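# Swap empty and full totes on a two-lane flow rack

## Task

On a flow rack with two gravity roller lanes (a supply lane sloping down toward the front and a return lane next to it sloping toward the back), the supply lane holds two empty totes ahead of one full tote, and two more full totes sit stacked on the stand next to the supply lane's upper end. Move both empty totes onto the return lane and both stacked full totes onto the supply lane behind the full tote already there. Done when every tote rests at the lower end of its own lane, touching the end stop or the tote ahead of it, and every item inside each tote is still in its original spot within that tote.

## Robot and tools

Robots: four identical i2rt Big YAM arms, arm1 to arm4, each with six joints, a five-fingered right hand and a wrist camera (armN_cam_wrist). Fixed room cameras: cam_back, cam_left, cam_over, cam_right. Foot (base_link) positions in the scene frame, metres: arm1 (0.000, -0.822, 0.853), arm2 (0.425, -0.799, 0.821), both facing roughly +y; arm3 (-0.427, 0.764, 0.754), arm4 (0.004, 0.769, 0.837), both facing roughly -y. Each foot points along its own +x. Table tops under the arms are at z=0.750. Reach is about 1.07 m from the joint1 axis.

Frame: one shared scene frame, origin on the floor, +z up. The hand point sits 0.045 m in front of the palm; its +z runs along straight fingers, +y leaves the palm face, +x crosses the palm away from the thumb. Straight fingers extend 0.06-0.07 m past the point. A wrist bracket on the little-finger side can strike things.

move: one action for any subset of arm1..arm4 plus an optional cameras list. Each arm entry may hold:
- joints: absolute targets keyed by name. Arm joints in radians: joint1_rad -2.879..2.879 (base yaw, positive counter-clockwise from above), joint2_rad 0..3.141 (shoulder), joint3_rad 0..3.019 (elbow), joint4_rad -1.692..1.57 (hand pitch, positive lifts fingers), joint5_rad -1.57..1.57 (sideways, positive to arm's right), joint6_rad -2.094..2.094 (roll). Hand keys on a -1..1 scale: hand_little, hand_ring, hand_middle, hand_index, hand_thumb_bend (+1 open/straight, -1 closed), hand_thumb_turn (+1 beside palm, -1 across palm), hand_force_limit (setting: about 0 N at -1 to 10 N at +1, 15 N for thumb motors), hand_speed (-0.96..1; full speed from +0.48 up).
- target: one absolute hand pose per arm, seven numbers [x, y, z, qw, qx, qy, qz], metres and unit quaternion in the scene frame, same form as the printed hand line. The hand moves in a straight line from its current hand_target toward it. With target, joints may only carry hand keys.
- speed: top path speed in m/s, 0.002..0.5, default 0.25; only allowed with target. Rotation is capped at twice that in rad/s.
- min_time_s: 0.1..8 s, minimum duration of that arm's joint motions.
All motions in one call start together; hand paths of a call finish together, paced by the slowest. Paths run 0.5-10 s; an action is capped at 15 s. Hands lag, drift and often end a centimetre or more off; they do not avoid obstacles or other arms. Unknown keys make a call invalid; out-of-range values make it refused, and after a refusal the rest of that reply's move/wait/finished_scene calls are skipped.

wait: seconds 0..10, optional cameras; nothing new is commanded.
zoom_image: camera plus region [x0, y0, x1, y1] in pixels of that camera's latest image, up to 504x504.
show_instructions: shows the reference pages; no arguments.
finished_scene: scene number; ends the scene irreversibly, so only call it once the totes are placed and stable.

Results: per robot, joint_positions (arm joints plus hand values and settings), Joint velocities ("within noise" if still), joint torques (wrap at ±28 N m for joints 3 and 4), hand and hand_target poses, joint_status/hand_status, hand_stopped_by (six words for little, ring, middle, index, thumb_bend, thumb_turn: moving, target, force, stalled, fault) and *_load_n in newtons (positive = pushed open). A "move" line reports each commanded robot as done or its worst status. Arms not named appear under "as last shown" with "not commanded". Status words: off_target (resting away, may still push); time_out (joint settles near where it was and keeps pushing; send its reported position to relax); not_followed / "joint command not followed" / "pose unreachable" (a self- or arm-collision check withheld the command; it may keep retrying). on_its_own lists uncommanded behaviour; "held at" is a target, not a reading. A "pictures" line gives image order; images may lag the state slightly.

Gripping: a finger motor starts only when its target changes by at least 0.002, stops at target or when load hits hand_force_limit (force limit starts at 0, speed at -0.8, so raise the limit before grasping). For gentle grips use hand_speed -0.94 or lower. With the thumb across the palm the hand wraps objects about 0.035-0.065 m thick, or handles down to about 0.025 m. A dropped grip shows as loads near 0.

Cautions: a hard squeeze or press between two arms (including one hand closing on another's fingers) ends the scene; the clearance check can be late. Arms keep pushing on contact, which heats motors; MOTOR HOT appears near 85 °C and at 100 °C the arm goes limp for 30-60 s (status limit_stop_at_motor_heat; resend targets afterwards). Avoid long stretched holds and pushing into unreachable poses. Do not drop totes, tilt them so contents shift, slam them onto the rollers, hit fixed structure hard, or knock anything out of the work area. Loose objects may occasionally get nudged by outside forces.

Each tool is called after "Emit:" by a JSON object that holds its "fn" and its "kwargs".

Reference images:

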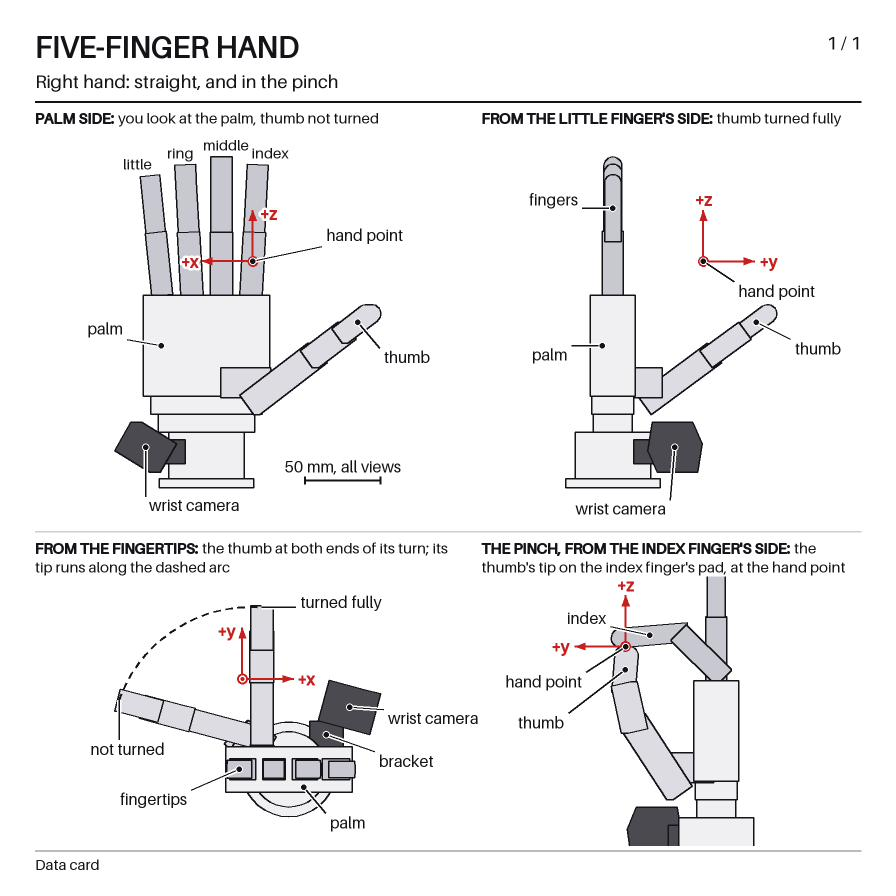

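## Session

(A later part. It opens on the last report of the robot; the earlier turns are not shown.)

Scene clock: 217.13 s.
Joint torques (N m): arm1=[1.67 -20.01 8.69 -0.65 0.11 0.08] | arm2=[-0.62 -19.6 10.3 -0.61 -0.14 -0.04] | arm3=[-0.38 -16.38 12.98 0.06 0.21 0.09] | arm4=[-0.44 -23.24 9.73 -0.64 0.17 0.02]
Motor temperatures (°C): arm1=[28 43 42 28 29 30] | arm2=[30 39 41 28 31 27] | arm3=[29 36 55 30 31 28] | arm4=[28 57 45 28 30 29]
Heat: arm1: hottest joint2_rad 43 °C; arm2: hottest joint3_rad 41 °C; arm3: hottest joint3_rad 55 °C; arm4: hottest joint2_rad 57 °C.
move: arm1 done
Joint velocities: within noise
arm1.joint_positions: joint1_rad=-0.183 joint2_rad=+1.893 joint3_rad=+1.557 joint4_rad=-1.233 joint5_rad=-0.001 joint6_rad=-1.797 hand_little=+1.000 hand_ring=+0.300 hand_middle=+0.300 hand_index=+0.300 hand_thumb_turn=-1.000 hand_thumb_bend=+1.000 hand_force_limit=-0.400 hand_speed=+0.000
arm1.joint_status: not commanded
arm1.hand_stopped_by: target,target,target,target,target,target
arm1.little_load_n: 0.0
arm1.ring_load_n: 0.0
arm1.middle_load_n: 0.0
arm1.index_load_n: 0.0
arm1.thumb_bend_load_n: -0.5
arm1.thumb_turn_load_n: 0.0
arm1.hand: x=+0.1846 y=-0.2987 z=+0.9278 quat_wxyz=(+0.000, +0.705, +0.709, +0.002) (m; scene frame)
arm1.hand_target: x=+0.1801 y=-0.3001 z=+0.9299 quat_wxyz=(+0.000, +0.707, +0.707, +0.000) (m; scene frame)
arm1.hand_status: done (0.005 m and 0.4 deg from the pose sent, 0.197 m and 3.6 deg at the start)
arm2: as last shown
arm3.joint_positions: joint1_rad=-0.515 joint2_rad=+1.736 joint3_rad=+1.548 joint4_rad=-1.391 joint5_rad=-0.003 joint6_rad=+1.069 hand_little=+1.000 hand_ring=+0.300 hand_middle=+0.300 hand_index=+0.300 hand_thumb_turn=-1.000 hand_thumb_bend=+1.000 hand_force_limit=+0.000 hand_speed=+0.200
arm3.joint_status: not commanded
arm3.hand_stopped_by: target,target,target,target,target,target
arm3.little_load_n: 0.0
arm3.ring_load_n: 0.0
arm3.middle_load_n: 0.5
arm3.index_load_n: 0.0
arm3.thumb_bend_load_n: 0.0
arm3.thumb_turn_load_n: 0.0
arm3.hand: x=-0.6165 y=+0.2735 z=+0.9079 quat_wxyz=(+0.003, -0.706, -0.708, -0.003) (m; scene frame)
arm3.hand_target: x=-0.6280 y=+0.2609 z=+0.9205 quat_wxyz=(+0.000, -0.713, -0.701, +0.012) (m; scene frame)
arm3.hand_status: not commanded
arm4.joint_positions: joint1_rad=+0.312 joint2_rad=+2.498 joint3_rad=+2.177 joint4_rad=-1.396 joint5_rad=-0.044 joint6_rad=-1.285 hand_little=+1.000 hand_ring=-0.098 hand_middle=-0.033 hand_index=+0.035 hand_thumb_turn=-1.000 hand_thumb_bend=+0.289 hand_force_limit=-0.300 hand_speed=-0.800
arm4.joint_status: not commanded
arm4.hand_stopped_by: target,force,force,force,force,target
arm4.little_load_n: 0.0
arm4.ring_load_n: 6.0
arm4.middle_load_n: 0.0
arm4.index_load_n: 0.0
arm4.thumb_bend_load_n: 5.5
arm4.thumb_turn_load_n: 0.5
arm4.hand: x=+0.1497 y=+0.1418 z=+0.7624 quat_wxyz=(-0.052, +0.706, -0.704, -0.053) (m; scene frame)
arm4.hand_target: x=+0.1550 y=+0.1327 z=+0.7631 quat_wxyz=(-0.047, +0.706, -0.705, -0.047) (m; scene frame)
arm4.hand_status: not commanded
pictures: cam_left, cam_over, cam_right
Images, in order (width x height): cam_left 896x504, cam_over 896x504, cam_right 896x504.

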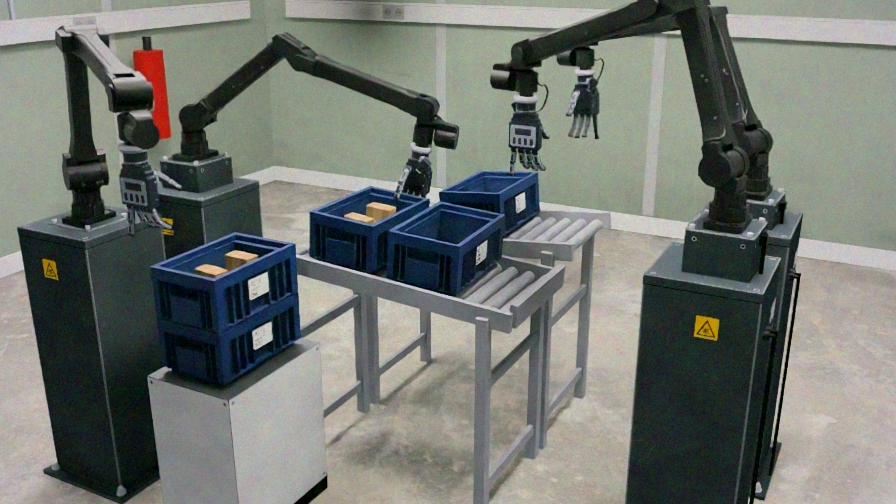

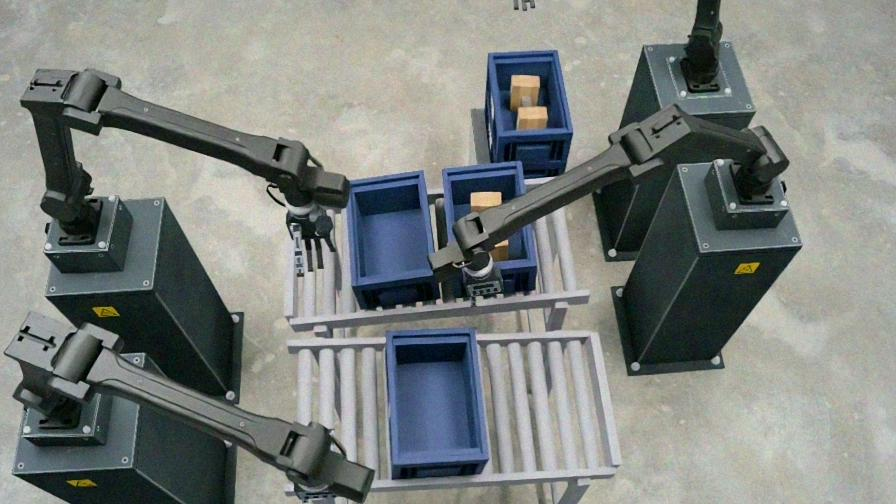

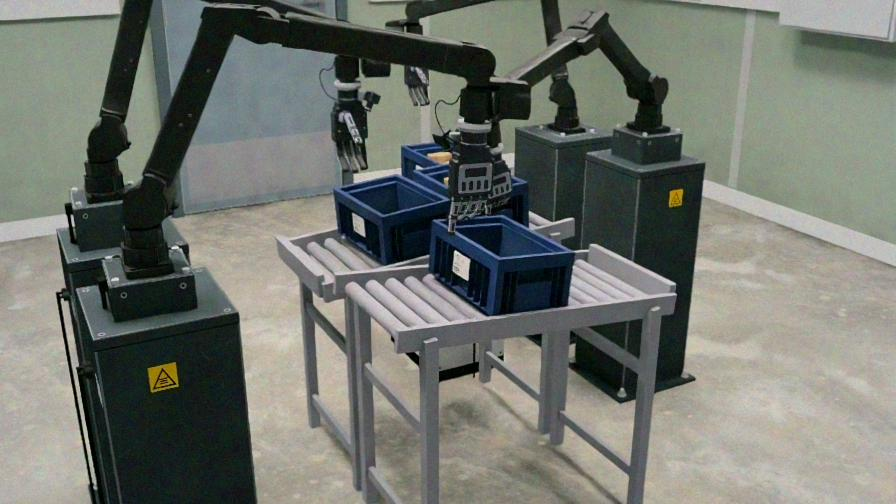

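Emit:
{"fn": "move", "kwargs": {"arm1": {"target":[-0.20,-0.10,0.87,-0.0475,0.7055,0.7055,0.0475],"speed":0.25}, "cameras": ["cam_over","arm1_cam_wrist"]}}

Emit:
{"fn": "zoom_image", "kwargs": {"camera": "cam_over", "region": [330, 150, 550, 330]}}

Scene clock: 224.77 s.
Joint torques (N m): arm1=[0.62 -26.46 13.2 -0.51 0.39 0.02] | arm2=[-0.79 -19.66 10.35 -0.62 -0.15 -0.04] | arm3=[0.03 -15.91 12.82 0.02 0.15 0.18] | arm4=[-0.91 -23.24 9.69 -0.72 0.11 0.02]
Motor temperatures (°C): arm1=[28 43 42 28 29 30] | arm2=[30 39 41 28 31 27] | arm3=[29 36 55 30 31 28] | arm4=[28 57 46 28 30 29]
Heat: arm1: hottest joint2_rad 43 °C; arm2: hottest joint3_rad 41 °C; arm3: hottest joint3_rad 55 °C; arm4: hottest joint2_rad 57 °C.
move: arm1 done
Joint velocities: within noise
arm1.joint_positions: joint1_rad=+0.388 joint2_rad=+2.554 joint3_rad=+2.578 joint4_rad=-1.471 joint5_rad=+0.037 joint6_rad=-1.242 hand_little=+1.000 hand_ring=+0.300 hand_middle=+0.300 hand_index=+0.300 hand_thumb_turn=-1.000 hand_thumb_bend=+1.000 hand_force_limit=-0.400 hand_speed=+0.000
arm1.joint_status: not commanded
arm1.hand_stopped_by: target,target,target,target,target,target
arm1.little_load_n: 0.0
arm1.ring_load_n: 0.0
arm1.middle_load_n: 0.0
arm1.index_load_n: 0.0
arm1.thumb_bend_load_n: 0.0
arm1.thumb_turn_load_n: 0.0
arm1.hand: x=-0.2029 y=-0.1068 z=+0.8748 quat_wxyz=(-0.046, +0.699, +0.712, +0.045) (m; scene frame)
arm1.hand_target: x=-0.1997 y=-0.1004 z=+0.8699 quat_wxyz=(-0.049, +0.705, +0.706, +0.048) (m; scene frame)
arm1.hand_status: done (0.009 m and 1.2 deg from the pose sent, 0.437 m and 7.5 deg at the start)
arm2.joint_positions: joint1_rad=-0.373 joint2_rad=+2.003 joint3_rad=+1.860 joint4_rad=-1.458 joint5_rad=-0.002 joint6_rad=+1.156 hand_little=+1.000 hand_ring=+0.300 hand_middle=+0.300 hand_index=+0.300 hand_thumb_turn=-1.000 hand_thumb_bend=+1.000 hand_force_limit=-0.400 hand_speed=+0.200
arm2.joint_status: not commanded
arm2.hand_stopped_by: target,target,target,target,target,target
arm2.little_load_n: 0.0
arm2.ring_load_n: 0.0
arm2.middle_load_n: 0.0
arm2.index_load_n: 0.0
arm2.thumb_bend_load_n: -0.5
arm2.thumb_turn_load_n: 0.0
arm2.hand: x=+0.6143 y=-0.2092 z=+0.9445 quat_wxyz=(+0.013, +0.705, -0.709, +0.007) (m; scene frame)
arm2.hand_target: x=+0.6198 y=-0.2005 z=+0.9602 quat_wxyz=(+0.000, +0.707, -0.707, +0.000) (m; scene frame)
arm2.hand_status: not commanded
arm3, arm4: as last shown
pictures: arm1_cam_wrist, cam_over
Images, in order (width x height): arm1_cam_wrist 896x504, cam_over 896x504.

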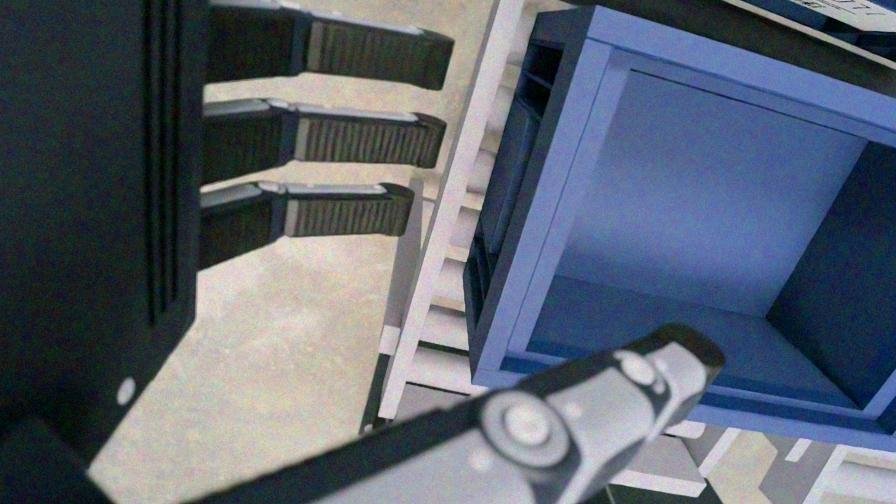

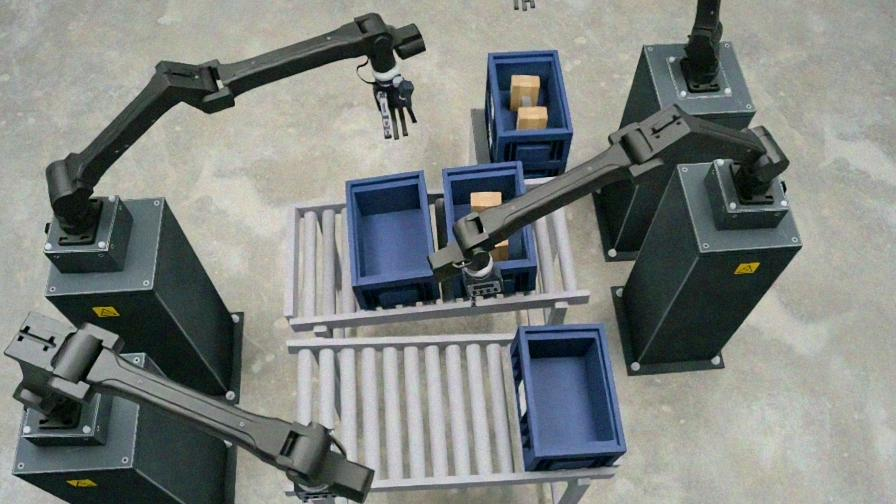

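Scaled by 2.291.

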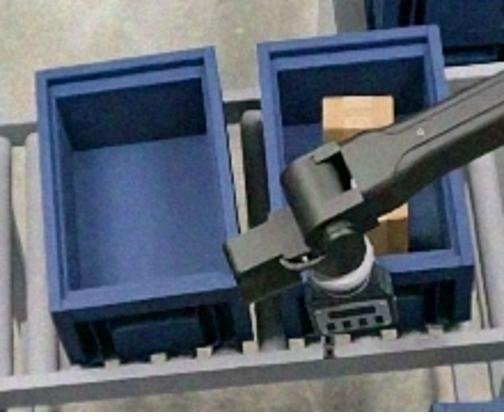

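Emit:
{"fn": "move", "kwargs": {"arm1": {"target":[-0.205,-0.143,0.757,-0.0475,0.7055,0.7055,0.0475],"speed":0.2}, "arm2": {"target":[0.32,-0.10,0.88,-0.0475,0.7055,-0.7055,-0.0475],"speed":0.25}}}

Emit:
{"fn": "move", "kwargs": {"arm2": {"target":[0.205,-0.060,0.773,-0.0475,0.7055,-0.7055,-0.0475],"speed":0.2}, "cameras": ["arm1_cam_wrist","arm2_cam_wrist"]}}

Scene clock: 248.47 s.
Joint torques (N m): arm1=[1.85 -28.75 8.65 0.2 0.41 0.05] | arm2=[-0.97 -18.73 10.37 0.61 0.17 0.14] | arm3=[-0.73 -16.15 12.85 -0.29 0.22 0.15] | arm4=[-0.62 -23.65 9.62 -0.73 0.16 0.01]
Motor temperatures (°C): arm1=[28 46 44 28 29 30] | arm2=[30 39 41 28 31 27] | arm3=[29 36 56 30 31 28] | arm4=[28 57 46 28 30 29]
Heat: arm1: hottest joint2_rad 46 °C; arm2: hottest joint3_rad 41 °C; arm3: hottest joint3_rad 56 °C; arm4: hottest joint2_rad 57 °C.
move: arm1 off_target; arm2 off_target
Joint velocities: within noise
arm1.joint_positions: joint1_rad=+0.400 joint2_rad=+2.510 joint3_rad=+2.144 joint4_rad=-1.106 joint5_rad=+0.040 joint6_rad=-1.215 hand_little=+1.000 hand_ring=+0.300 hand_middle=+0.300 hand_index=+0.300 hand_thumb_turn=-1.000 hand_thumb_bend=+1.000 hand_force_limit=-0.400 hand_speed=+0.000
arm1.joint_status: not commanded
arm1.hand_stopped_by: target,target,target,target,target,target
arm1.little_load_n: 0.0
arm1.ring_load_n: 0.0
arm1.middle_load_n: 0.0
arm1.index_load_n: 0.0
arm1.thumb_bend_load_n: -0.5
arm1.thumb_turn_load_n: 0.0
arm1.hand: x=-0.1975 y=-0.1470 z=+0.7449 quat_wxyz=(-0.035, +0.704, +0.708, +0.041) (m; scene frame)
arm1.hand_target: x=-0.2050 y=-0.1431 z=+0.7569 quat_wxyz=(-0.048, +0.706, +0.705, +0.047) (m; scene frame)
arm1.hand_status: off_target (0.015 m and 1.6 deg from the pose sent, 0.123 m and 1.2 deg at the start)
arm2.joint_positions: joint1_rad=+0.122 joint2_rad=+2.061 joint3_rad=+1.755 joint4_rad=-1.166 joint5_rad=+0.001 joint6_rad=+1.630 hand_little=+1.000 hand_ring=+0.300 hand_middle=+0.300 hand_index=+0.300 hand_thumb_turn=-1.000 hand_thumb_bend=+1.000 hand_force_limit=-0.400 hand_speed=+0.200
arm2.joint_status: not commanded
arm2.hand_stopped_by: target,target,target,target,target,target
arm2.little_load_n: 0.0
arm2.ring_load_n: 0.5
arm2.middle_load_n: 0.0
arm2.index_load_n: 0.0
arm2.thumb_bend_load_n: 0.0
arm2.thumb_turn_load_n: 0.0
arm2.hand: x=+0.3164 y=-0.1206 z=+0.8729 quat_wxyz=(-0.034, +0.712, -0.701, -0.034) (m; scene frame)
arm2.hand_target: x=+0.3203 y=-0.1010 z=+0.8803 quat_wxyz=(-0.048, +0.705, -0.706, -0.048) (m; scene frame)
arm2.hand_status: off_target (0.022 m and 2.3 deg from the pose sent, 0.320 m and 9.3 deg at the start)
arm3, arm4: as last shown
arm3.middle_load_n: 0.0
pictures: none

Scene clock: 249.97 s.
Joint torques (N m): arm1=[1.85 -28.81 8.66 0.17 0.4 0.04] | arm2=[-0.79 -23.71 6.56 0.08 0.01 0.02] | arm3=[-0.85 -16.5 12.75 0.12 0.18 0.15] | arm4=[-0.67 -23.59 9.76 -0.69 0.16 0.01]
Motor temperatures (°C): arm1=[28 46 44 28 29 30] | arm2=[30 39 41 28 31 27] | arm3=[29 36 56 30 30 28] | arm4=[28 57 46 28 30 29]
Heat: arm1: hottest joint2_rad 46 °C; arm2: hottest joint3_rad 41 °C; arm3: hottest joint3_rad 56 °C; arm4: hottest joint2_rad 57 °C.
move: arm2 not_followed
Joint velocities: within noise
arm1, arm3: as last shown
arm1.thumb_bend_load_n: 0.0
arm1.hand_target: x=-0.2050 y=-0.1431 z=+0.7569 quat_wxyz=(-0.047, +0.706, +0.705, +0.047) (m; scene frame)
arm2.joint_positions: joint1_rad=+0.273 joint2_rad=+2.298 joint3_rad=+1.889 joint4_rad=-1.064 joint5_rad=+0.019 joint6_rad=+1.775 hand_little=+1.000 hand_ring=+0.300 hand_middle=+0.300 hand_index=+0.300 hand_thumb_turn=-1.000 hand_thumb_bend=+1.000 hand_force_limit=-0.400 hand_speed=+0.200
arm2.joint_status: not commanded
arm2.hand_stopped_by: target,target,target,target,target,target
arm2.little_load_n: 0.0
arm2.ring_load_n: 0.0
arm2.middle_load_n: 0.0
arm2.index_load_n: 0.0
arm2.thumb_bend_load_n: 0.0
arm2.thumb_turn_load_n: 0.0
arm2.on_its_own: joint1_rad is held at +0.267, not at its first target +0.115; joint2_rad is held at +2.288, not at its first target +2.080; joint4_rad is held at -1.065, not at its first target -1.155; joint6_rad is held at +1.770, not at its first target +1.639
arm2.hand: x=+0.2114 y=-0.0860 z=+0.7711 quat_wxyz=(-0.036, +0.714, -0.698, -0.034) (m; scene frame)
arm2.hand_target: x=+0.2159 y=-0.0860 z=+0.7753 quat_wxyz=(-0.037, +0.713, -0.699, -0.035) (m; scene frame)
arm2.hand_status: not_followed (0.027 m and 2.4 deg from the pose sent, 0.161 m and 2.3 deg at the start)
arm3.middle_load_n: 0.5
arm3.index_load_n: 0.5
arm4.joint_positions: joint1_rad=+0.312 joint2_rad=+2.498 joint3_rad=+2.177 joint4_rad=-1.396 joint5_rad=-0.044 joint6_rad=-1.285 hand_little=+1.000 hand_ring=-0.098 hand_middle=-0.033 hand_index=+0.035 hand_thumb_turn=-1.000 hand_thumb_bend=+0.289 hand_force_limit=-0.300 hand_speed=-0.800
arm4.joint_status: not commanded
arm4.hand_stopped_by: target,force,force,force,force,target
arm4.little_load_n: 0.0
arm4.ring_load_n: 6.0
arm4.middle_load_n: 0.0
arm4.index_load_n: 0.0
arm4.thumb_bend_load_n: 5.5
arm4.thumb_turn_load_n: 1.0
arm4.hand: x=+0.1497 y=+0.1418 z=+0.7624 quat_wxyz=(-0.052, +0.706, -0.704, -0.053) (m; scene frame)
arm4.hand_target: x=+0.1550 y=+0.1327 z=+0.7631 quat_wxyz=(-0.047, +0.706, -0.705, -0.047) (m; scene frame)
arm4.hand_status: not commanded
pictures: arm1_cam_wrist, arm2_cam_wrist
pose unreachable (arm2 arm): on one or more control steps of this call this arm could not follow its commanded pose, so it was not sent that pose on those steps. On the call's last step it was still not sent that pose. It may still have moved: this result reports where it is.
cause: moving toward the commanded pose would bring a part of the arm too close to another arm (the arm4 arm, at the place that arm is still heading or pushing toward).
Images, in order (width x height): arm1_cam_wrist 896x504, arm2_cam_wrist 896x504.

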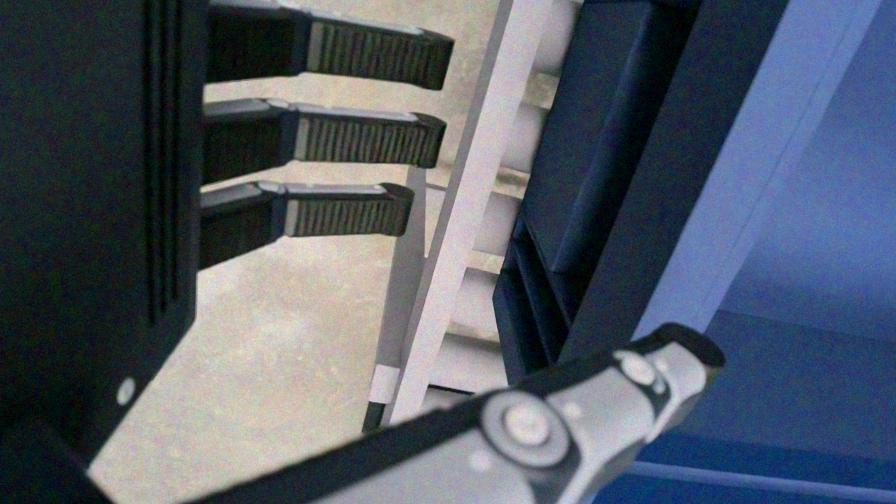

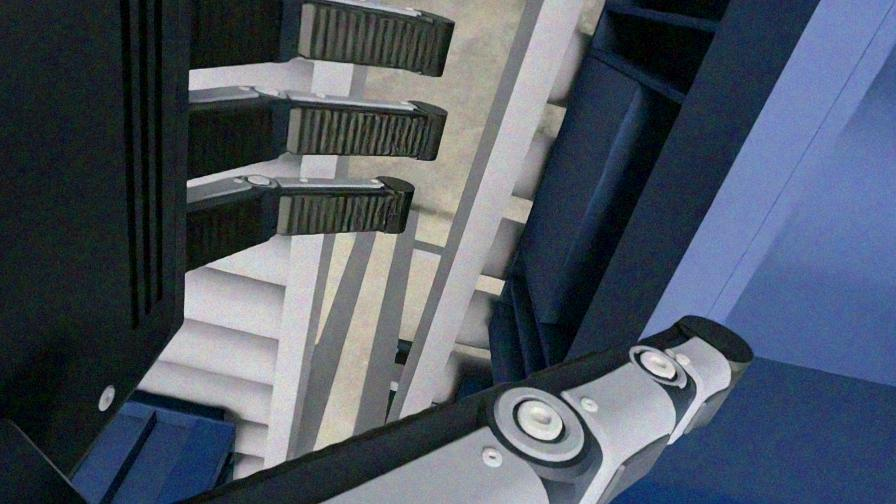

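Emit:
{"fn": "move", "kwargs": {"arm1": {"target":[-0.136,-0.143,0.760,-0.0475,0.7055,0.7055,0.0475],"speed":0.08}, "arm2": {"target":[0.32,-0.22,0.82,-0.02,0.7068,-0.7068,-0.02],"speed":0.2}, "cameras": ["arm1_cam_wrist"]}}

Scene clock: 273.47 s.
Joint torques (N m): arm1=[1.85 -28.1 8.43 0.18 0.14 -0.11] | arm2=[-0.91 -17.73 5.93 0.58 -0.16 -0.05] | arm3=[-1.2 -16.62 12.55 0.31 0.2 0.17] | arm4=[-1.08 -23.53 9.74 -0.72 0.17 -0.02]
Motor temperatures (°C): arm1=[28 47 41 28 29 30] | arm2=[30 39 38 28 31 27] | arm3=[29 36 56 30 30 28] | arm4=[28 57 46 28 30 29]
Heat: arm1: hottest joint2_rad 47 °C; arm2: hottest joint2_rad 39 °C; arm3: hottest joint3_rad 56 °C; arm4: hottest joint2_rad 57 °C.
move: arm1 off_target; arm2 done
Joint velocities: within noise
arm1.joint_positions: joint1_rad=+0.319 joint2_rad=+2.440 joint3_rad=+2.010 joint4_rad=-1.041 joint5_rad=+0.036 joint6_rad=-1.280 hand_little=+1.000 hand_ring=+0.300 hand_middle=+0.300 hand_index=+0.300 hand_thumb_turn=-1.000 hand_thumb_bend=+1.000 hand_force_limit=-0.400 hand_speed=+0.000
arm1.joint_status: not commanded
arm1.hand_stopped_by: target,target,target,target,target,target
arm1.little_load_n: 0.0
arm1.ring_load_n: 0.0
arm1.middle_load_n: 0.0
arm1.index_load_n: 0.0
arm1.thumb_bend_load_n: 0.0
arm1.thumb_turn_load_n: 0.0
arm1.hand: x=-0.1343 y=-0.1506 z=+0.7469 quat_wxyz=(-0.034, +0.710, +0.702, +0.042) (m; scene frame)
arm1.hand_target: x=-0.1360 y=-0.1433 z=+0.7599 quat_wxyz=(-0.047, +0.706, +0.705, +0.048) (m; scene frame)
arm1.hand_status: off_target (0.015 m and 1.8 deg from the pose sent, 0.063 m and 1.6 deg at the start)
arm2.joint_positions: joint1_rad=+0.137 joint2_rad=+1.910 joint3_rad=+1.358 joint4_rad=-0.975 joint5_rad=+0.003 joint6_rad=+1.663 hand_little=+1.000 hand_ring=+0.300 hand_middle=+0.300 hand_index=+0.300 hand_thumb_turn=-1.000 hand_thumb_bend=+1.000 hand_force_limit=-0.400 hand_speed=+0.200
arm2.joint_status: not commanded
arm2.hand_stopped_by: target,target,target,target,target,target
arm2.little_load_n: 0.0
arm2.ring_load_n: 0.0
arm2.middle_load_n: 0.0
arm2.index_load_n: 0.0
arm2.thumb_bend_load_n: -0.5
arm2.thumb_turn_load_n: 0.0
arm2.hand: x=+0.3167 y=-0.2219 z=+0.8172 quat_wxyz=(-0.016, +0.706, -0.708, -0.013) (m; scene frame)
arm2.hand_target: x=+0.3199 y=-0.2200 z=+0.8201 quat_wxyz=(-0.020, +0.707, -0.707, -0.020) (m; scene frame)
arm2.hand_status: done (0.005 m and 0.9 deg from the pose sent, 0.179 m and 2.7 deg at the start)
arm3, arm4: as last shown
arm3.middle_load_n: 0.0
arm3.index_load_n: 0.0
arm4.ring_load_n: 6.5
arm4.thumb_turn_load_n: 0.5
pictures: arm1_cam_wrist
Images, in order (width x height): arm1_cam_wrist 896x504.

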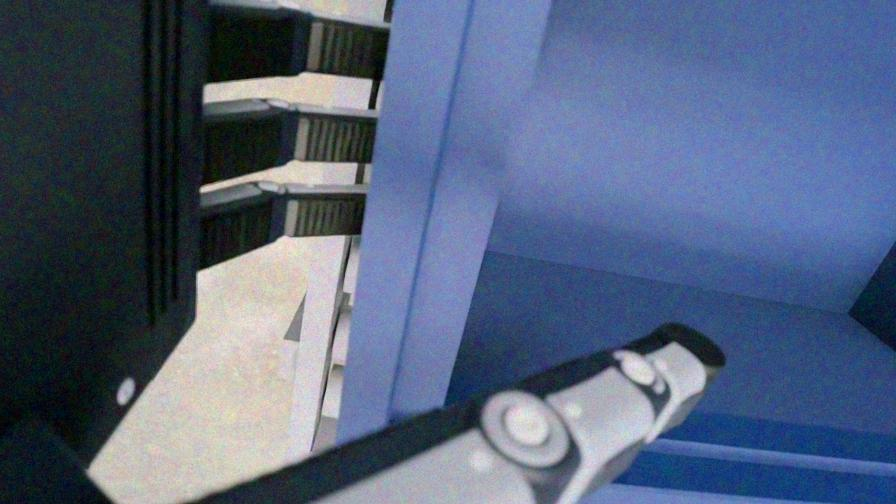

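Inserted well. Close.

Emit:
{"fn": "move", "kwargs": {"arm1": {"joints":{"hand_index":-0.1,"hand_middle":-0.1,"hand_ring":-0.1,"hand_speed":-0.88,"hand_force_limit":-0.5}}}}

Emit:
{"fn": "move", "kwargs": {"arm1": {"joints":{"hand_thumb_bend":-0.2,"hand_speed":-0.8,"hand_force_limit":-0.4}}}}

Emit:
{"fn": "move", "kwargs": {"arm1": {"target":[-0.136,-0.130,0.758,-0.0475,0.7055,0.7055,0.0475],"speed":0.08}, "cameras": ["cam_over"]}}

Emit:
{"fn": "zoom_image", "kwargs": {"camera": "cam_over", "region": [330, 150, 550, 330]}}

Scene clock: 281.27 s.
Joint torques (N m): arm1=[1.2 -28.04 9.21 0.09 0.39 -0.17] | arm2=[-0.97 -17.67 5.9 0.54 -0.16 -0.03] | arm3=[-0.38 -15.79 12.66 0.38 0.22 0.12] | arm4=[-0.56 -24 9.78 -0.59 0.13 0]
Motor temperatures (°C): arm1=[28 47 41 28 29 30] | arm2=[30 38 38 28 31 27] | arm3=[29 36 56 30 30 28] | arm4=[28 57 46 28 30 29]
Heat: arm1: hottest joint2_rad 47 °C; arm2: hottest joint2_rad 38 °C; arm3: hottest joint3_rad 56 °C; arm4: hottest joint2_rad 57 °C.
move: arm1 off_target
Joint velocities: within noise
arm1.joint_positions: joint1_rad=+0.319 joint2_rad=+2.440 joint3_rad=+2.001 joint4_rad=-1.039 joint5_rad=+0.029 joint6_rad=-1.282 hand_little=+1.000 hand_ring=+0.067 hand_middle=+0.034 hand_index=+0.012 hand_thumb_turn=-1.000 hand_thumb_bend=+1.000 hand_force_limit=-0.500 hand_speed=-0.880
arm1.joint_status: hand_ring off_target (ended at +0.067, target -0.100); hand_middle off_target (ended at +0.034, target -0.100); hand_index off_target (ended at +0.012, target -0.100); the others done
arm1.hand_stopped_by: target,force,force,force,target,target
arm1.little_load_n: 0.0
arm1.ring_load_n: 0.0
arm1.middle_load_n: 1.0
arm1.index_load_n: 2.5
arm1.thumb_bend_load_n: 0.0
arm1.thumb_turn_load_n: 0.0
arm1.hand: x=-0.1346 y=-0.1540 z=+0.7435 quat_wxyz=(-0.032, +0.710, +0.703, +0.037) (m; scene frame)
arm1.hand_target: x=-0.1360 y=-0.1432 z=+0.7599 quat_wxyz=(-0.047, +0.705, +0.706, +0.047) (m; scene frame)
arm1.hand_status: not commanded
arm2, arm3, arm4: as last shown
arm2.joint_positions: joint1_rad=+0.137 joint2_rad=+1.910 joint3_rad=+1.358 joint4_rad=-0.975 joint5_rad=+0.003 joint6_rad=+1.662 hand_little=+1.000 hand_ring=+0.300 hand_middle=+0.300 hand_index=+0.300 hand_thumb_turn=-1.000 hand_thumb_bend=+1.000 hand_force_limit=-0.400 hand_speed=+0.200
arm2.thumb_bend_load_n: 0.0
arm2.hand: x=+0.3167 y=-0.2219 z=+0.8172 quat_wxyz=(-0.016, +0.706, -0.707, -0.013) (m; scene frame)
arm4.ring_load_n: 6.0
pictures: none

Scene clock: 285.70 s.
Joint torques (N m): arm1=[1.08 -27.99 9.21 0.09 0.38 -0.17] | arm2=[-1.08 -17.61 5.9 0.55 -0.16 -0.04] | arm3=[0.67 -16.32 12.72 -0.08 0.15 0.18] | arm4=[-0.38 -23.41 9.76 -0.7 0.16 0.04]
Motor temperatures (°C): arm1=[28 48 41 28 29 30] | arm2=[30 38 38 28 31 27] | arm3=[29 36 56 30 30 28] | arm4=[28 57 46 28 30 29]
Heat: arm1: hottest joint2_rad 48 °C; arm2: hottest joint2_rad 38 °C; arm3: hottest joint3_rad 56 °C; arm4: hottest joint2_rad 57 °C.
move: arm1 off_target
Joint velocities: within noise
arm1.joint_positions: joint1_rad=+0.319 joint2_rad=+2.440 joint3_rad=+2.001 joint4_rad=-1.039 joint5_rad=+0.029 joint6_rad=-1.282 hand_little=+1.000 hand_ring=+0.067 hand_middle=+0.034 hand_index=+0.012 hand_thumb_turn=-1.000 hand_thumb_bend=+0.136 hand_force_limit=-0.400 hand_speed=-0.800
arm1.joint_status: hand_thumb_bend off_target (ended at +0.136, target -0.200); the others done
arm1.hand_stopped_by: target,force,force,force,force,target
arm1.little_load_n: 0.0
arm1.ring_load_n: 0.0
arm1.middle_load_n: 2.0
arm1.index_load_n: 5.0
arm1.thumb_bend_load_n: 5.0
arm1.thumb_turn_load_n: 0.0
arm1.hand: x=-0.1346 y=-0.1540 z=+0.7435 quat_wxyz=(-0.032, +0.710, +0.703, +0.037) (m; scene frame)
arm1.hand_target: x=-0.1360 y=-0.1432 z=+0.7599 quat_wxyz=(-0.047, +0.705, +0.706, +0.048) (m; scene frame)
arm1.hand_status: not commanded
arm2, arm3, arm4: as last shown
arm2.middle_load_n: 0.5
pictures: none

Scene clock: 286.77 s.
Joint torques (N m): arm1=[0.79 -25.88 13.44 -0.61 0.38 -0.21] | arm2=[-0.85 -17.61 5.89 0.55 -0.16 -0.03] | arm3=[-1.03 -16.79 12.79 0.28 0.18 0.15] | arm4=[-0.79 -23.12 9.7 -0.77 0.17 0.01]
Motor temperatures (°C): arm1=[28 48 41 28 29 30] | arm2=[30 38 38 28 31 27] | arm3=[29 36 56 30 30 28] | arm4=[28 57 46 28 30 29]
Heat: arm1: hottest joint2_rad 48 °C; arm2: hottest joint2_rad 38 °C; arm3: hottest joint3_rad 56 °C; arm4: hottest joint2_rad 57 °C.
move: arm1 off_target
Joint velocities: within noise
arm1.joint_positions: joint1_rad=+0.319 joint2_rad=+2.450 joint3_rad=+2.021 joint4_rad=-1.051 joint5_rad=+0.029 joint6_rad=-1.282 hand_little=+1.000 hand_ring=+0.067 hand_middle=+0.034 hand_index=+0.012 hand_thumb_turn=-1.000 hand_thumb_bend=+0.136 hand_force_limit=-0.400 hand_speed=-0.800
arm1.joint_status: not commanded
arm1.hand_stopped_by: target,force,force,force,force,target
arm1.little_load_n: 0.0
arm1.ring_load_n: 0.5
arm1.middle_load_n: 1.5
arm1.index_load_n: 5.0
arm1.thumb_bend_load_n: 4.5
arm1.thumb_turn_load_n: 1.5
arm1.hand: x=-0.1355 y=-0.1512 z=+0.7433 quat_wxyz=(-0.031, +0.710, +0.703, +0.036) (m; scene frame)
arm1.hand_target: x=-0.1358 y=-0.1311 z=+0.7585 quat_wxyz=(-0.048, +0.705, +0.706, +0.048) (m; scene frame)
arm1.hand_status: off_target (0.026 m and 2.3 deg from the pose sent, 0.028 m and 2.2 deg at the start)
arm2, arm3, arm4: as last shown
arm2.little_load_n: -0.5
arm2.middle_load_n: 0.0
arm3.index_load_n: 0.5
arm4.ring_load_n: 6.5
arm4.thumb_bend_load_n: 6.0
arm4.thumb_turn_load_n: 1.0
pictures: cam_over
Images, in order (width x height): cam_over 896x504.

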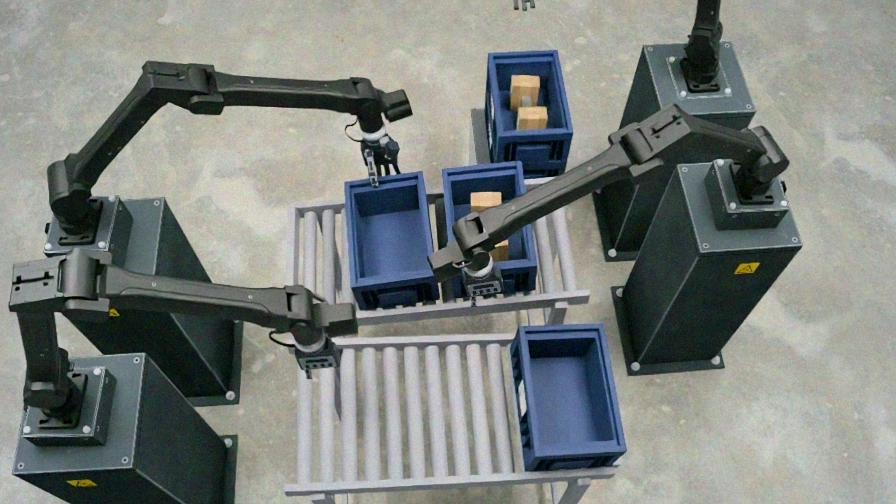

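Scaled by 2.291.

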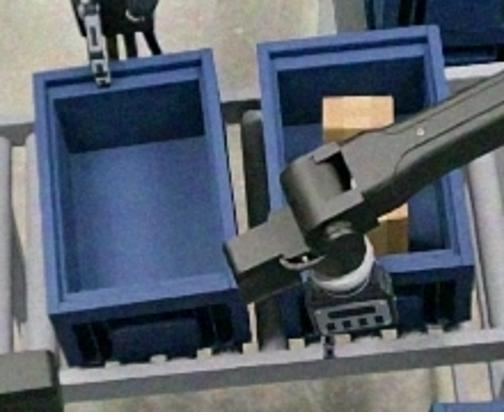

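Emit:
{"fn": "move", "kwargs": {"arm1": {"target":[-0.136,-0.112,0.760,-0.0475,0.7055,0.7055,0.0475],"speed":0.08}, "cameras": ["cam_over"]}}

Emit:
{"fn": "zoom_image", "kwargs": {"camera": "cam_over", "region": [330, 150, 550, 330]}}

Scene clock: 291.93 s.
Joint torques (N m): arm1=[0.32 -27.05 13.44 -0.73 0.35 -0.25] | arm2=[-0.91 -17.73 5.97 0.59 -0.15 -0.04] | arm3=[-1.03 -16.32 12.57 0.31 0.16 0.09] | arm4=[-0.38 -23.41 9.83 -0.79 0.16 0.01]
Motor temperatures (°C): arm1=[28 47 41 28 29 30] | arm2=[30 38 37 28 31 27] | arm3=[29 36 56 30 30 28] | arm4=[28 57 46 28 30 29]
Heat: arm1: hottest joint2_rad 47 °C; arm2: hottest joint2_rad 38 °C; arm3: hottest joint3_rad 56 °C; arm4: hottest joint2_rad 57 °C.
move: arm1 off_target
Joint velocities: within noise
arm1.joint_positions: joint1_rad=+0.317 joint2_rad=+2.504 joint3_rad=+2.132 joint4_rad=-1.106 joint5_rad=+0.029 joint6_rad=-1.284 hand_little=+1.000 hand_ring=+0.067 hand_middle=+0.034 hand_index=+0.012 hand_thumb_turn=-1.000 hand_thumb_bend=+0.136 hand_force_limit=-0.400 hand_speed=-0.800
arm1.joint_status: not commanded
arm1.hand_stopped_by: target,force,force,force,force,target
arm1.little_load_n: 0.0
arm1.ring_load_n: 0.0
arm1.middle_load_n: 1.0
arm1.index_load_n: 5.5
arm1.thumb_bend_load_n: 4.0
arm1.thumb_turn_load_n: 2.5
arm1.hand: x=-0.1394 y=-0.1326 z=+0.7454 quat_wxyz=(-0.033, +0.710, +0.703, +0.037) (m; scene frame)
arm1.hand_target: x=-0.1356 y=-0.1130 z=+0.7604 quat_wxyz=(-0.048, +0.706, +0.705, +0.048) (m; scene frame)
arm1.hand_status: off_target (0.025 m and 2.2 deg from the pose sent, 0.042 m and 2.3 deg at the start)
arm2, arm4: as last shown
arm2.little_load_n: 0.0
arm3.joint_positions: joint1_rad=-0.515 joint2_rad=+1.736 joint3_rad=+1.548 joint4_rad=-1.391 joint5_rad=-0.003 joint6_rad=+1.069 hand_little=+1.000 hand_ring=+0.300 hand_middle=+0.300 hand_index=+0.300 hand_thumb_turn=-1.000 hand_thumb_bend=+1.000 hand_force_limit=+0.000 hand_speed=+0.200
arm3.joint_status: not commanded
arm3.hand_stopped_by: target,target,target,target,target,target
arm3.little_load_n: 0.0
arm3.ring_load_n: 0.0
arm3.middle_load_n: 0.0
arm3.index_load_n: 0.0
arm3.thumb_bend_load_n: 0.0
arm3.thumb_turn_load_n: 0.0
arm3.hand: x=-0.6165 y=+0.2735 z=+0.9079 quat_wxyz=(+0.003, -0.706, -0.708, -0.003) (m; scene frame)
arm3.hand_target: x=-0.6280 y=+0.2609 z=+0.9205 quat_wxyz=(+0.000, -0.713, -0.701, +0.012) (m; scene frame)
arm3.hand_status: not commanded
arm4.ring_load_n: 6.0
arm4.thumb_bend_load_n: 5.5
arm4.thumb_turn_load_n: 0.5
pictures: cam_over
Images, in order (width x height): cam_over 896x504.

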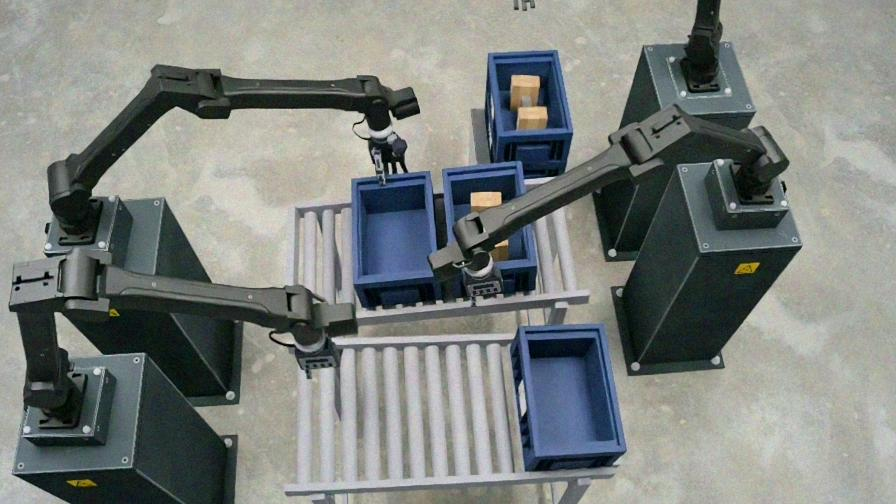

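Scaled by 2.291.

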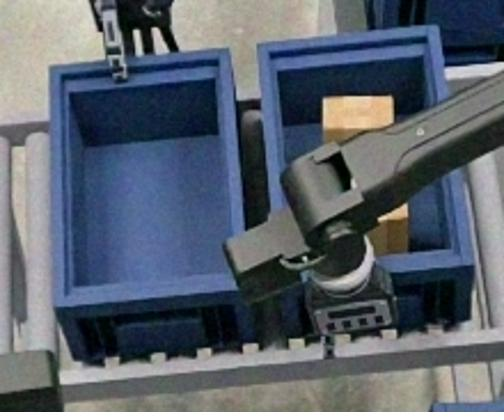

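Emit:
{"fn": "move", "kwargs": {"arm1": {"target":[-0.134,-0.285,0.746,-0.0475,0.7055,0.7055,0.0475],"speed":0.08}, "cameras": ["cam_over","arm1_cam_wrist"]}}

Emit:
{"fn": "zoom_image", "kwargs": {"camera": "cam_over", "region": [270, 150, 490, 330]}}

Scene clock: 300.37 s.
Joint torques (N m): arm1=[1.44 -23.65 7.2 0.17 0.54 0.05] | arm2=[-0.91 -17.73 5.93 0.57 -0.16 -0.04] | arm3=[0.26 -15.74 12.66 0.01 0.21 0.13] | arm4=[-0.67 -23.88 9.77 -0.77 0.15 -0.01]
Motor temperatures (°C): arm1=[28 47 41 28 29 30] | arm2=[30 38 37 28 31 27] | arm3=[29 36 57 30 30 28] | arm4=[28 57 46 28 30 29]
Heat: arm1: hottest joint2_rad 47 °C; arm2: hottest joint2_rad 38 °C; arm3: hottest joint3_rad 57 °C; arm4: hottest joint2_rad 57 °C.
move: arm1 off_target
Joint velocities: within noise
arm1.joint_positions: joint1_rad=+0.381 joint2_rad=+2.157 joint3_rad=+1.399 joint4_rad=-0.730 joint5_rad=+0.033 joint6_rad=-1.237 hand_little=+1.000 hand_ring=+0.067 hand_middle=+0.034 hand_index=+0.012 hand_thumb_turn=-1.000 hand_thumb_bend=+0.135 hand_force_limit=-0.400 hand_speed=-0.800
arm1.joint_status: not commanded
arm1.hand_stopped_by: target,force,force,force,force,target
arm1.little_load_n: 0.0
arm1.ring_load_n: 0.0
arm1.middle_load_n: 1.0
arm1.index_load_n: 5.5
arm1.thumb_bend_load_n: 1.5
arm1.thumb_turn_load_n: -0.5
arm1.hand: x=-0.1299 y=-0.2959 z=+0.7288 quat_wxyz=(-0.029, +0.703, +0.709, +0.035) (m; scene frame)
arm1.hand_target: x=-0.1339 y=-0.2853 z=+0.7459 quat_wxyz=(-0.047, +0.706, +0.705, +0.047) (m; scene frame)
arm1.hand_status: off_target (0.021 m and 2.6 deg from the pose sent, 0.153 m and 2.2 deg at the start)
arm2, arm3, arm4: as last shown
pictures: arm1_cam_wrist, cam_over
Images, in order (width x height): arm1_cam_wrist 896x504, cam_over 896x504.

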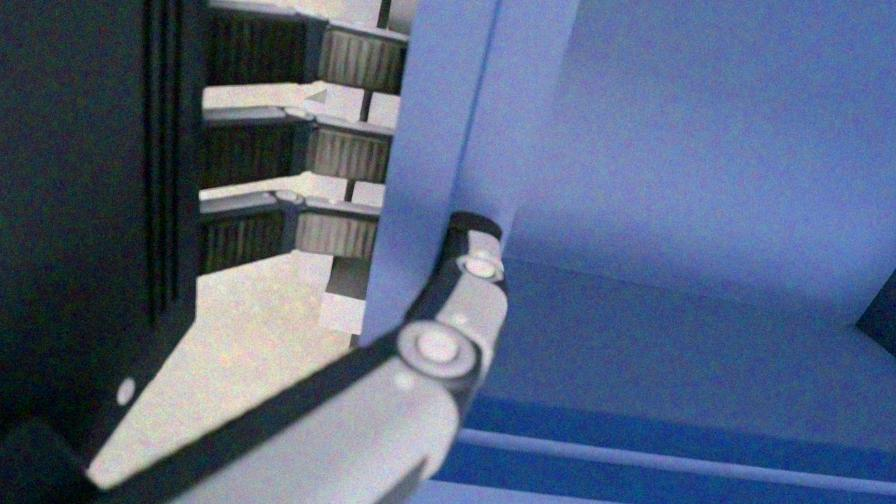

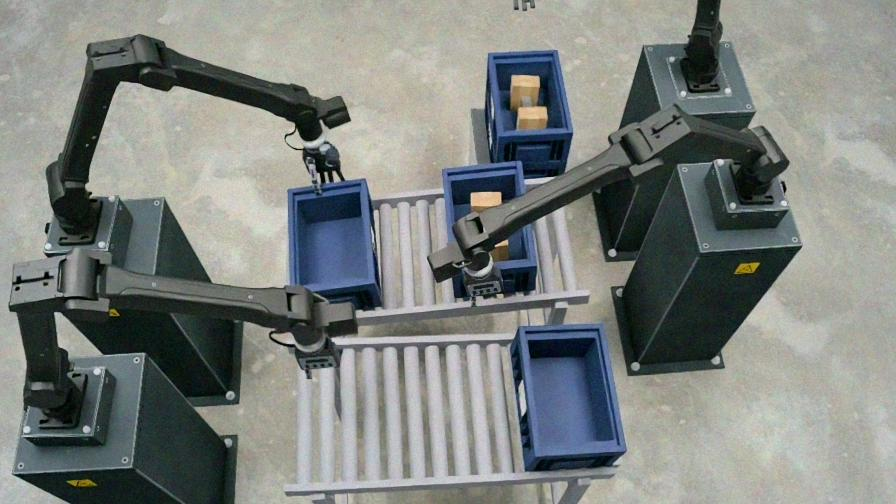

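Scaled by 2.291.

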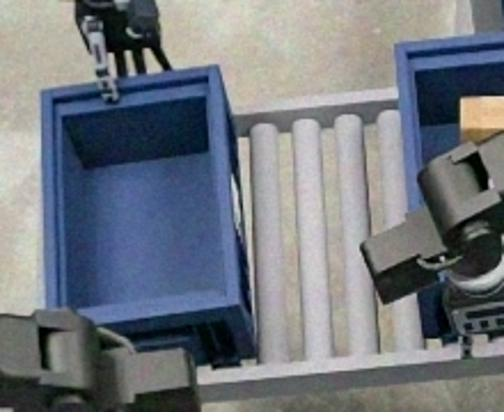

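Emit:
{"fn": "move", "kwargs": {"arm1": {"target":[-0.136,-0.300,0.742,-0.0475,0.7055,0.7055,0.0475],"speed":0.06}, "arm2": {"target":[0.205,-0.232,0.768,-0.0475,0.7055,-0.7055,-0.0475],"speed":0.12}}}

Emit:
{"fn": "move", "kwargs": {"arm2": {"target":[0.132,-0.228,0.760,-0.0475,0.7055,-0.7055,-0.0475],"speed":0.08}, "cameras": ["arm2_cam_wrist","cam_over"]}}

Scene clock: 312.37 s.
Joint torques (N m): arm1=[2.02 -23.12 6.53 -0.17 0.46 0.09] | arm2=[-0.03 -14.97 5.85 0.81 0.19 0.15] | arm3=[-0.38 -15.62 12.86 0.08 0.14 0.13] | arm4=[-0.79 -23.24 9.81 -0.59 0.15 0]
Motor temperatures (°C): arm1=[28 46 41 28 29 30] | arm2=[30 38 37 28 31 27] | arm3=[29 36 57 30 30 28] | arm4=[28 57 47 28 30 29]
Heat: arm1: hottest joint2_rad 46 °C; arm2: hottest joint2_rad 38 °C; arm3: hottest joint3_rad 57 °C; arm4: hottest joint2_rad 57 °C.
move: arm1 off_target; arm2 off_target
Joint velocities: within noise
arm1.joint_positions: joint1_rad=+0.386 joint2_rad=+2.136 joint3_rad=+1.356 joint4_rad=-0.691 joint5_rad=+0.036 joint6_rad=-1.234 hand_little=+1.000 hand_ring=+0.067 hand_middle=+0.034 hand_index=+0.012 hand_thumb_turn=-1.000 hand_thumb_bend=+0.135 hand_force_limit=-0.400 hand_speed=-0.800
arm1.joint_status: not commanded
arm1.hand_stopped_by: target,force,force,force,force,target
arm1.little_load_n: 0.0
arm1.ring_load_n: 0.5
arm1.middle_load_n: 2.5
arm1.index_load_n: 3.5
arm1.thumb_bend_load_n: 1.5
arm1.thumb_turn_load_n: -2.5
arm1.hand: x=-0.1296 y=-0.3034 z=+0.7278 quat_wxyz=(-0.036, +0.703, +0.709, +0.040) (m; scene frame)
arm1.hand_target: x=-0.1360 y=-0.3001 z=+0.7418 quat_wxyz=(-0.048, +0.705, +0.706, +0.047) (m; scene frame)
arm1.hand_status: off_target (0.016 m and 1.7 deg from the pose sent, 0.015 m and 2.6 deg at the start)
arm2.joint_positions: joint1_rad=+0.344 joint2_rad=+1.944 joint3_rad=+1.279 joint4_rad=-0.764 joint5_rad=+0.032 joint6_rad=+1.863 hand_little=+1.000 hand_ring=+0.300 hand_middle=+0.300 hand_index=+0.300 hand_thumb_turn=-1.000 hand_thumb_bend=+1.000 hand_force_limit=-0.400 hand_speed=+0.200
arm2.joint_status: not commanded
arm2.hand_stopped_by: target,target,target,target,target,target
arm2.little_load_n: 0.0
arm2.ring_load_n: 0.0
arm2.middle_load_n: 0.0
arm2.index_load_n: 0.0
arm2.thumb_bend_load_n: 0.0
arm2.thumb_turn_load_n: 0.0
arm2.hand: x=+0.2074 y=-0.2300 z=+0.7813 quat_wxyz=(-0.049, +0.706, -0.704, -0.053) (m; scene frame)
arm2.hand_target: x=+0.2051 y=-0.2324 z=+0.7681 quat_wxyz=(-0.048, +0.706, -0.705, -0.047) (m; scene frame)
arm2.hand_status: off_target (0.014 m and 0.6 deg from the pose sent, 0.122 m and 5.3 deg at the start)
arm3, arm4: as last shown
arm4.ring_load_n: 6.5
pictures: none

Scene clock: 313.97 s.
Joint torques (N m): arm1=[1.85 -23.24 6.52 -0.21 0.46 0.1] | arm2=[1.26 -15.38 9.11 0.09 -0.15 0.21] | arm3=[-0.15 -16.26 12.68 -0.18 0.16 0.09] | arm4=[-0.5 -23.71 9.72 -0.62 0.19 -0.01]
Motor temperatures (°C): arm1=[28 46 41 28 29 30] | arm2=[30 38 37 28 31 27] | arm3=[29 36 57 30 30 28] | arm4=[28 57 47 28 30 29]
Heat: arm1: hottest joint2_rad 46 °C; arm2: hottest joint2_rad 38 °C; arm3: hottest joint3_rad 57 °C; arm4: hottest joint2_rad 57 °C.
move: arm2 off_target
Joint velocities: within noise
arm1, arm3: as last shown
arm1.joint_positions: joint1_rad=+0.389 joint2_rad=+2.136 joint3_rad=+1.356 joint4_rad=-0.689 joint5_rad=+0.036 joint6_rad=-1.233 hand_little=+1.000 hand_ring=+0.067 hand_middle=+0.034 hand_index=+0.012 hand_thumb_turn=-1.000 hand_thumb_bend=+0.135 hand_force_limit=-0.400 hand_speed=-0.800
arm1.ring_load_n: 1.0
arm1.middle_load_n: 3.0
arm1.index_load_n: 3.0
arm1.thumb_turn_load_n: -3.5
arm1.hand: x=-0.1315 y=-0.3035 z=+0.7277 quat_wxyz=(-0.037, +0.702, +0.710, +0.040) (m; scene frame)
arm1.hand_target: x=-0.1360 y=-0.3002 z=+0.7417 quat_wxyz=(-0.047, +0.706, +0.706, +0.047) (m; scene frame)
arm2.joint_positions: joint1_rad=+0.447 joint2_rad=+2.009 joint3_rad=+1.328 joint4_rad=-0.778 joint5_rad=+0.055 joint6_rad=+1.976 hand_little=+1.000 hand_ring=+0.300 hand_middle=+0.300 hand_index=+0.300 hand_thumb_turn=-1.000 hand_thumb_bend=+1.000 hand_force_limit=-0.400 hand_speed=+0.200
arm2.joint_status: not commanded
arm2.hand_stopped_by: target,target,target,target,target,target
arm2.little_load_n: 0.0
arm2.ring_load_n: 1.0
arm2.middle_load_n: 0.0
arm2.index_load_n: 0.0
arm2.thumb_bend_load_n: 0.0
arm2.thumb_turn_load_n: 0.0
arm2.hand: x=+0.1536 y=-0.2382 z=+0.7601 quat_wxyz=(-0.048, +0.703, -0.709, -0.039) (m; scene frame)
arm2.hand_target: x=+0.1324 y=-0.2291 z=+0.7604 quat_wxyz=(-0.047, +0.706, -0.705, -0.048) (m; scene frame)
arm2.hand_status: off_target (0.024 m and 1.1 deg from the pose sent, 0.078 m and 0.7 deg at the start)
arm4.joint_positions: joint1_rad=+0.312 joint2_rad=+2.498 joint3_rad=+2.177 joint4_rad=-1.396 joint5_rad=-0.044 joint6_rad=-1.285 hand_little=+1.000 hand_ring=-0.098 hand_middle=-0.033 hand_index=+0.035 hand_thumb_turn=-1.000 hand_thumb_bend=+0.289 hand_force_limit=-0.300 hand_speed=-0.800
arm4.joint_status: not commanded
arm4.hand_stopped_by: target,force,force,force,force,target
arm4.little_load_n: 0.0
arm4.ring_load_n: 6.0
arm4.middle_load_n: 0.0
arm4.index_load_n: 0.5
arm4.thumb_bend_load_n: 5.5
arm4.thumb_turn_load_n: 0.5
arm4.hand: x=+0.1497 y=+0.1418 z=+0.7624 quat_wxyz=(-0.052, +0.706, -0.704, -0.053) (m; scene frame)
arm4.hand_target: x=+0.1550 y=+0.1327 z=+0.7631 quat_wxyz=(-0.047, +0.706, -0.705, -0.047) (m; scene frame)
arm4.hand_status: not commanded
pictures: arm2_cam_wrist, cam_over
Images, in order (width x height): arm2_cam_wrist 896x504, cam_over 896x504.

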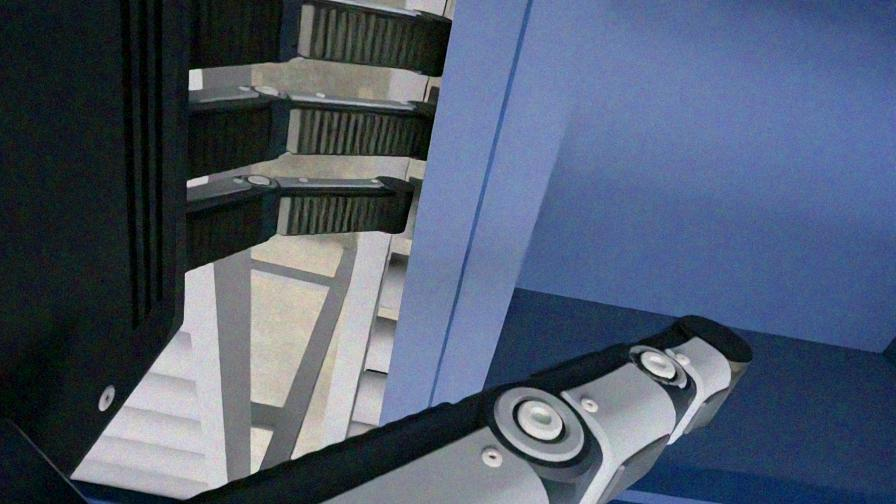

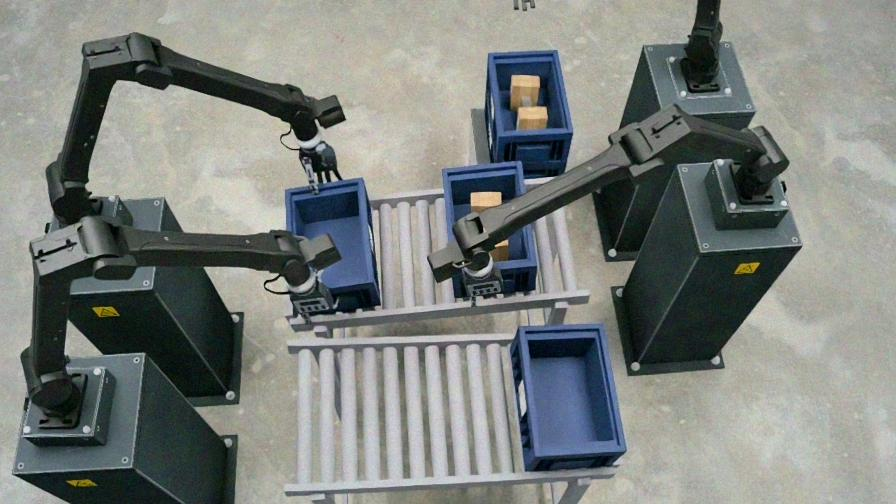

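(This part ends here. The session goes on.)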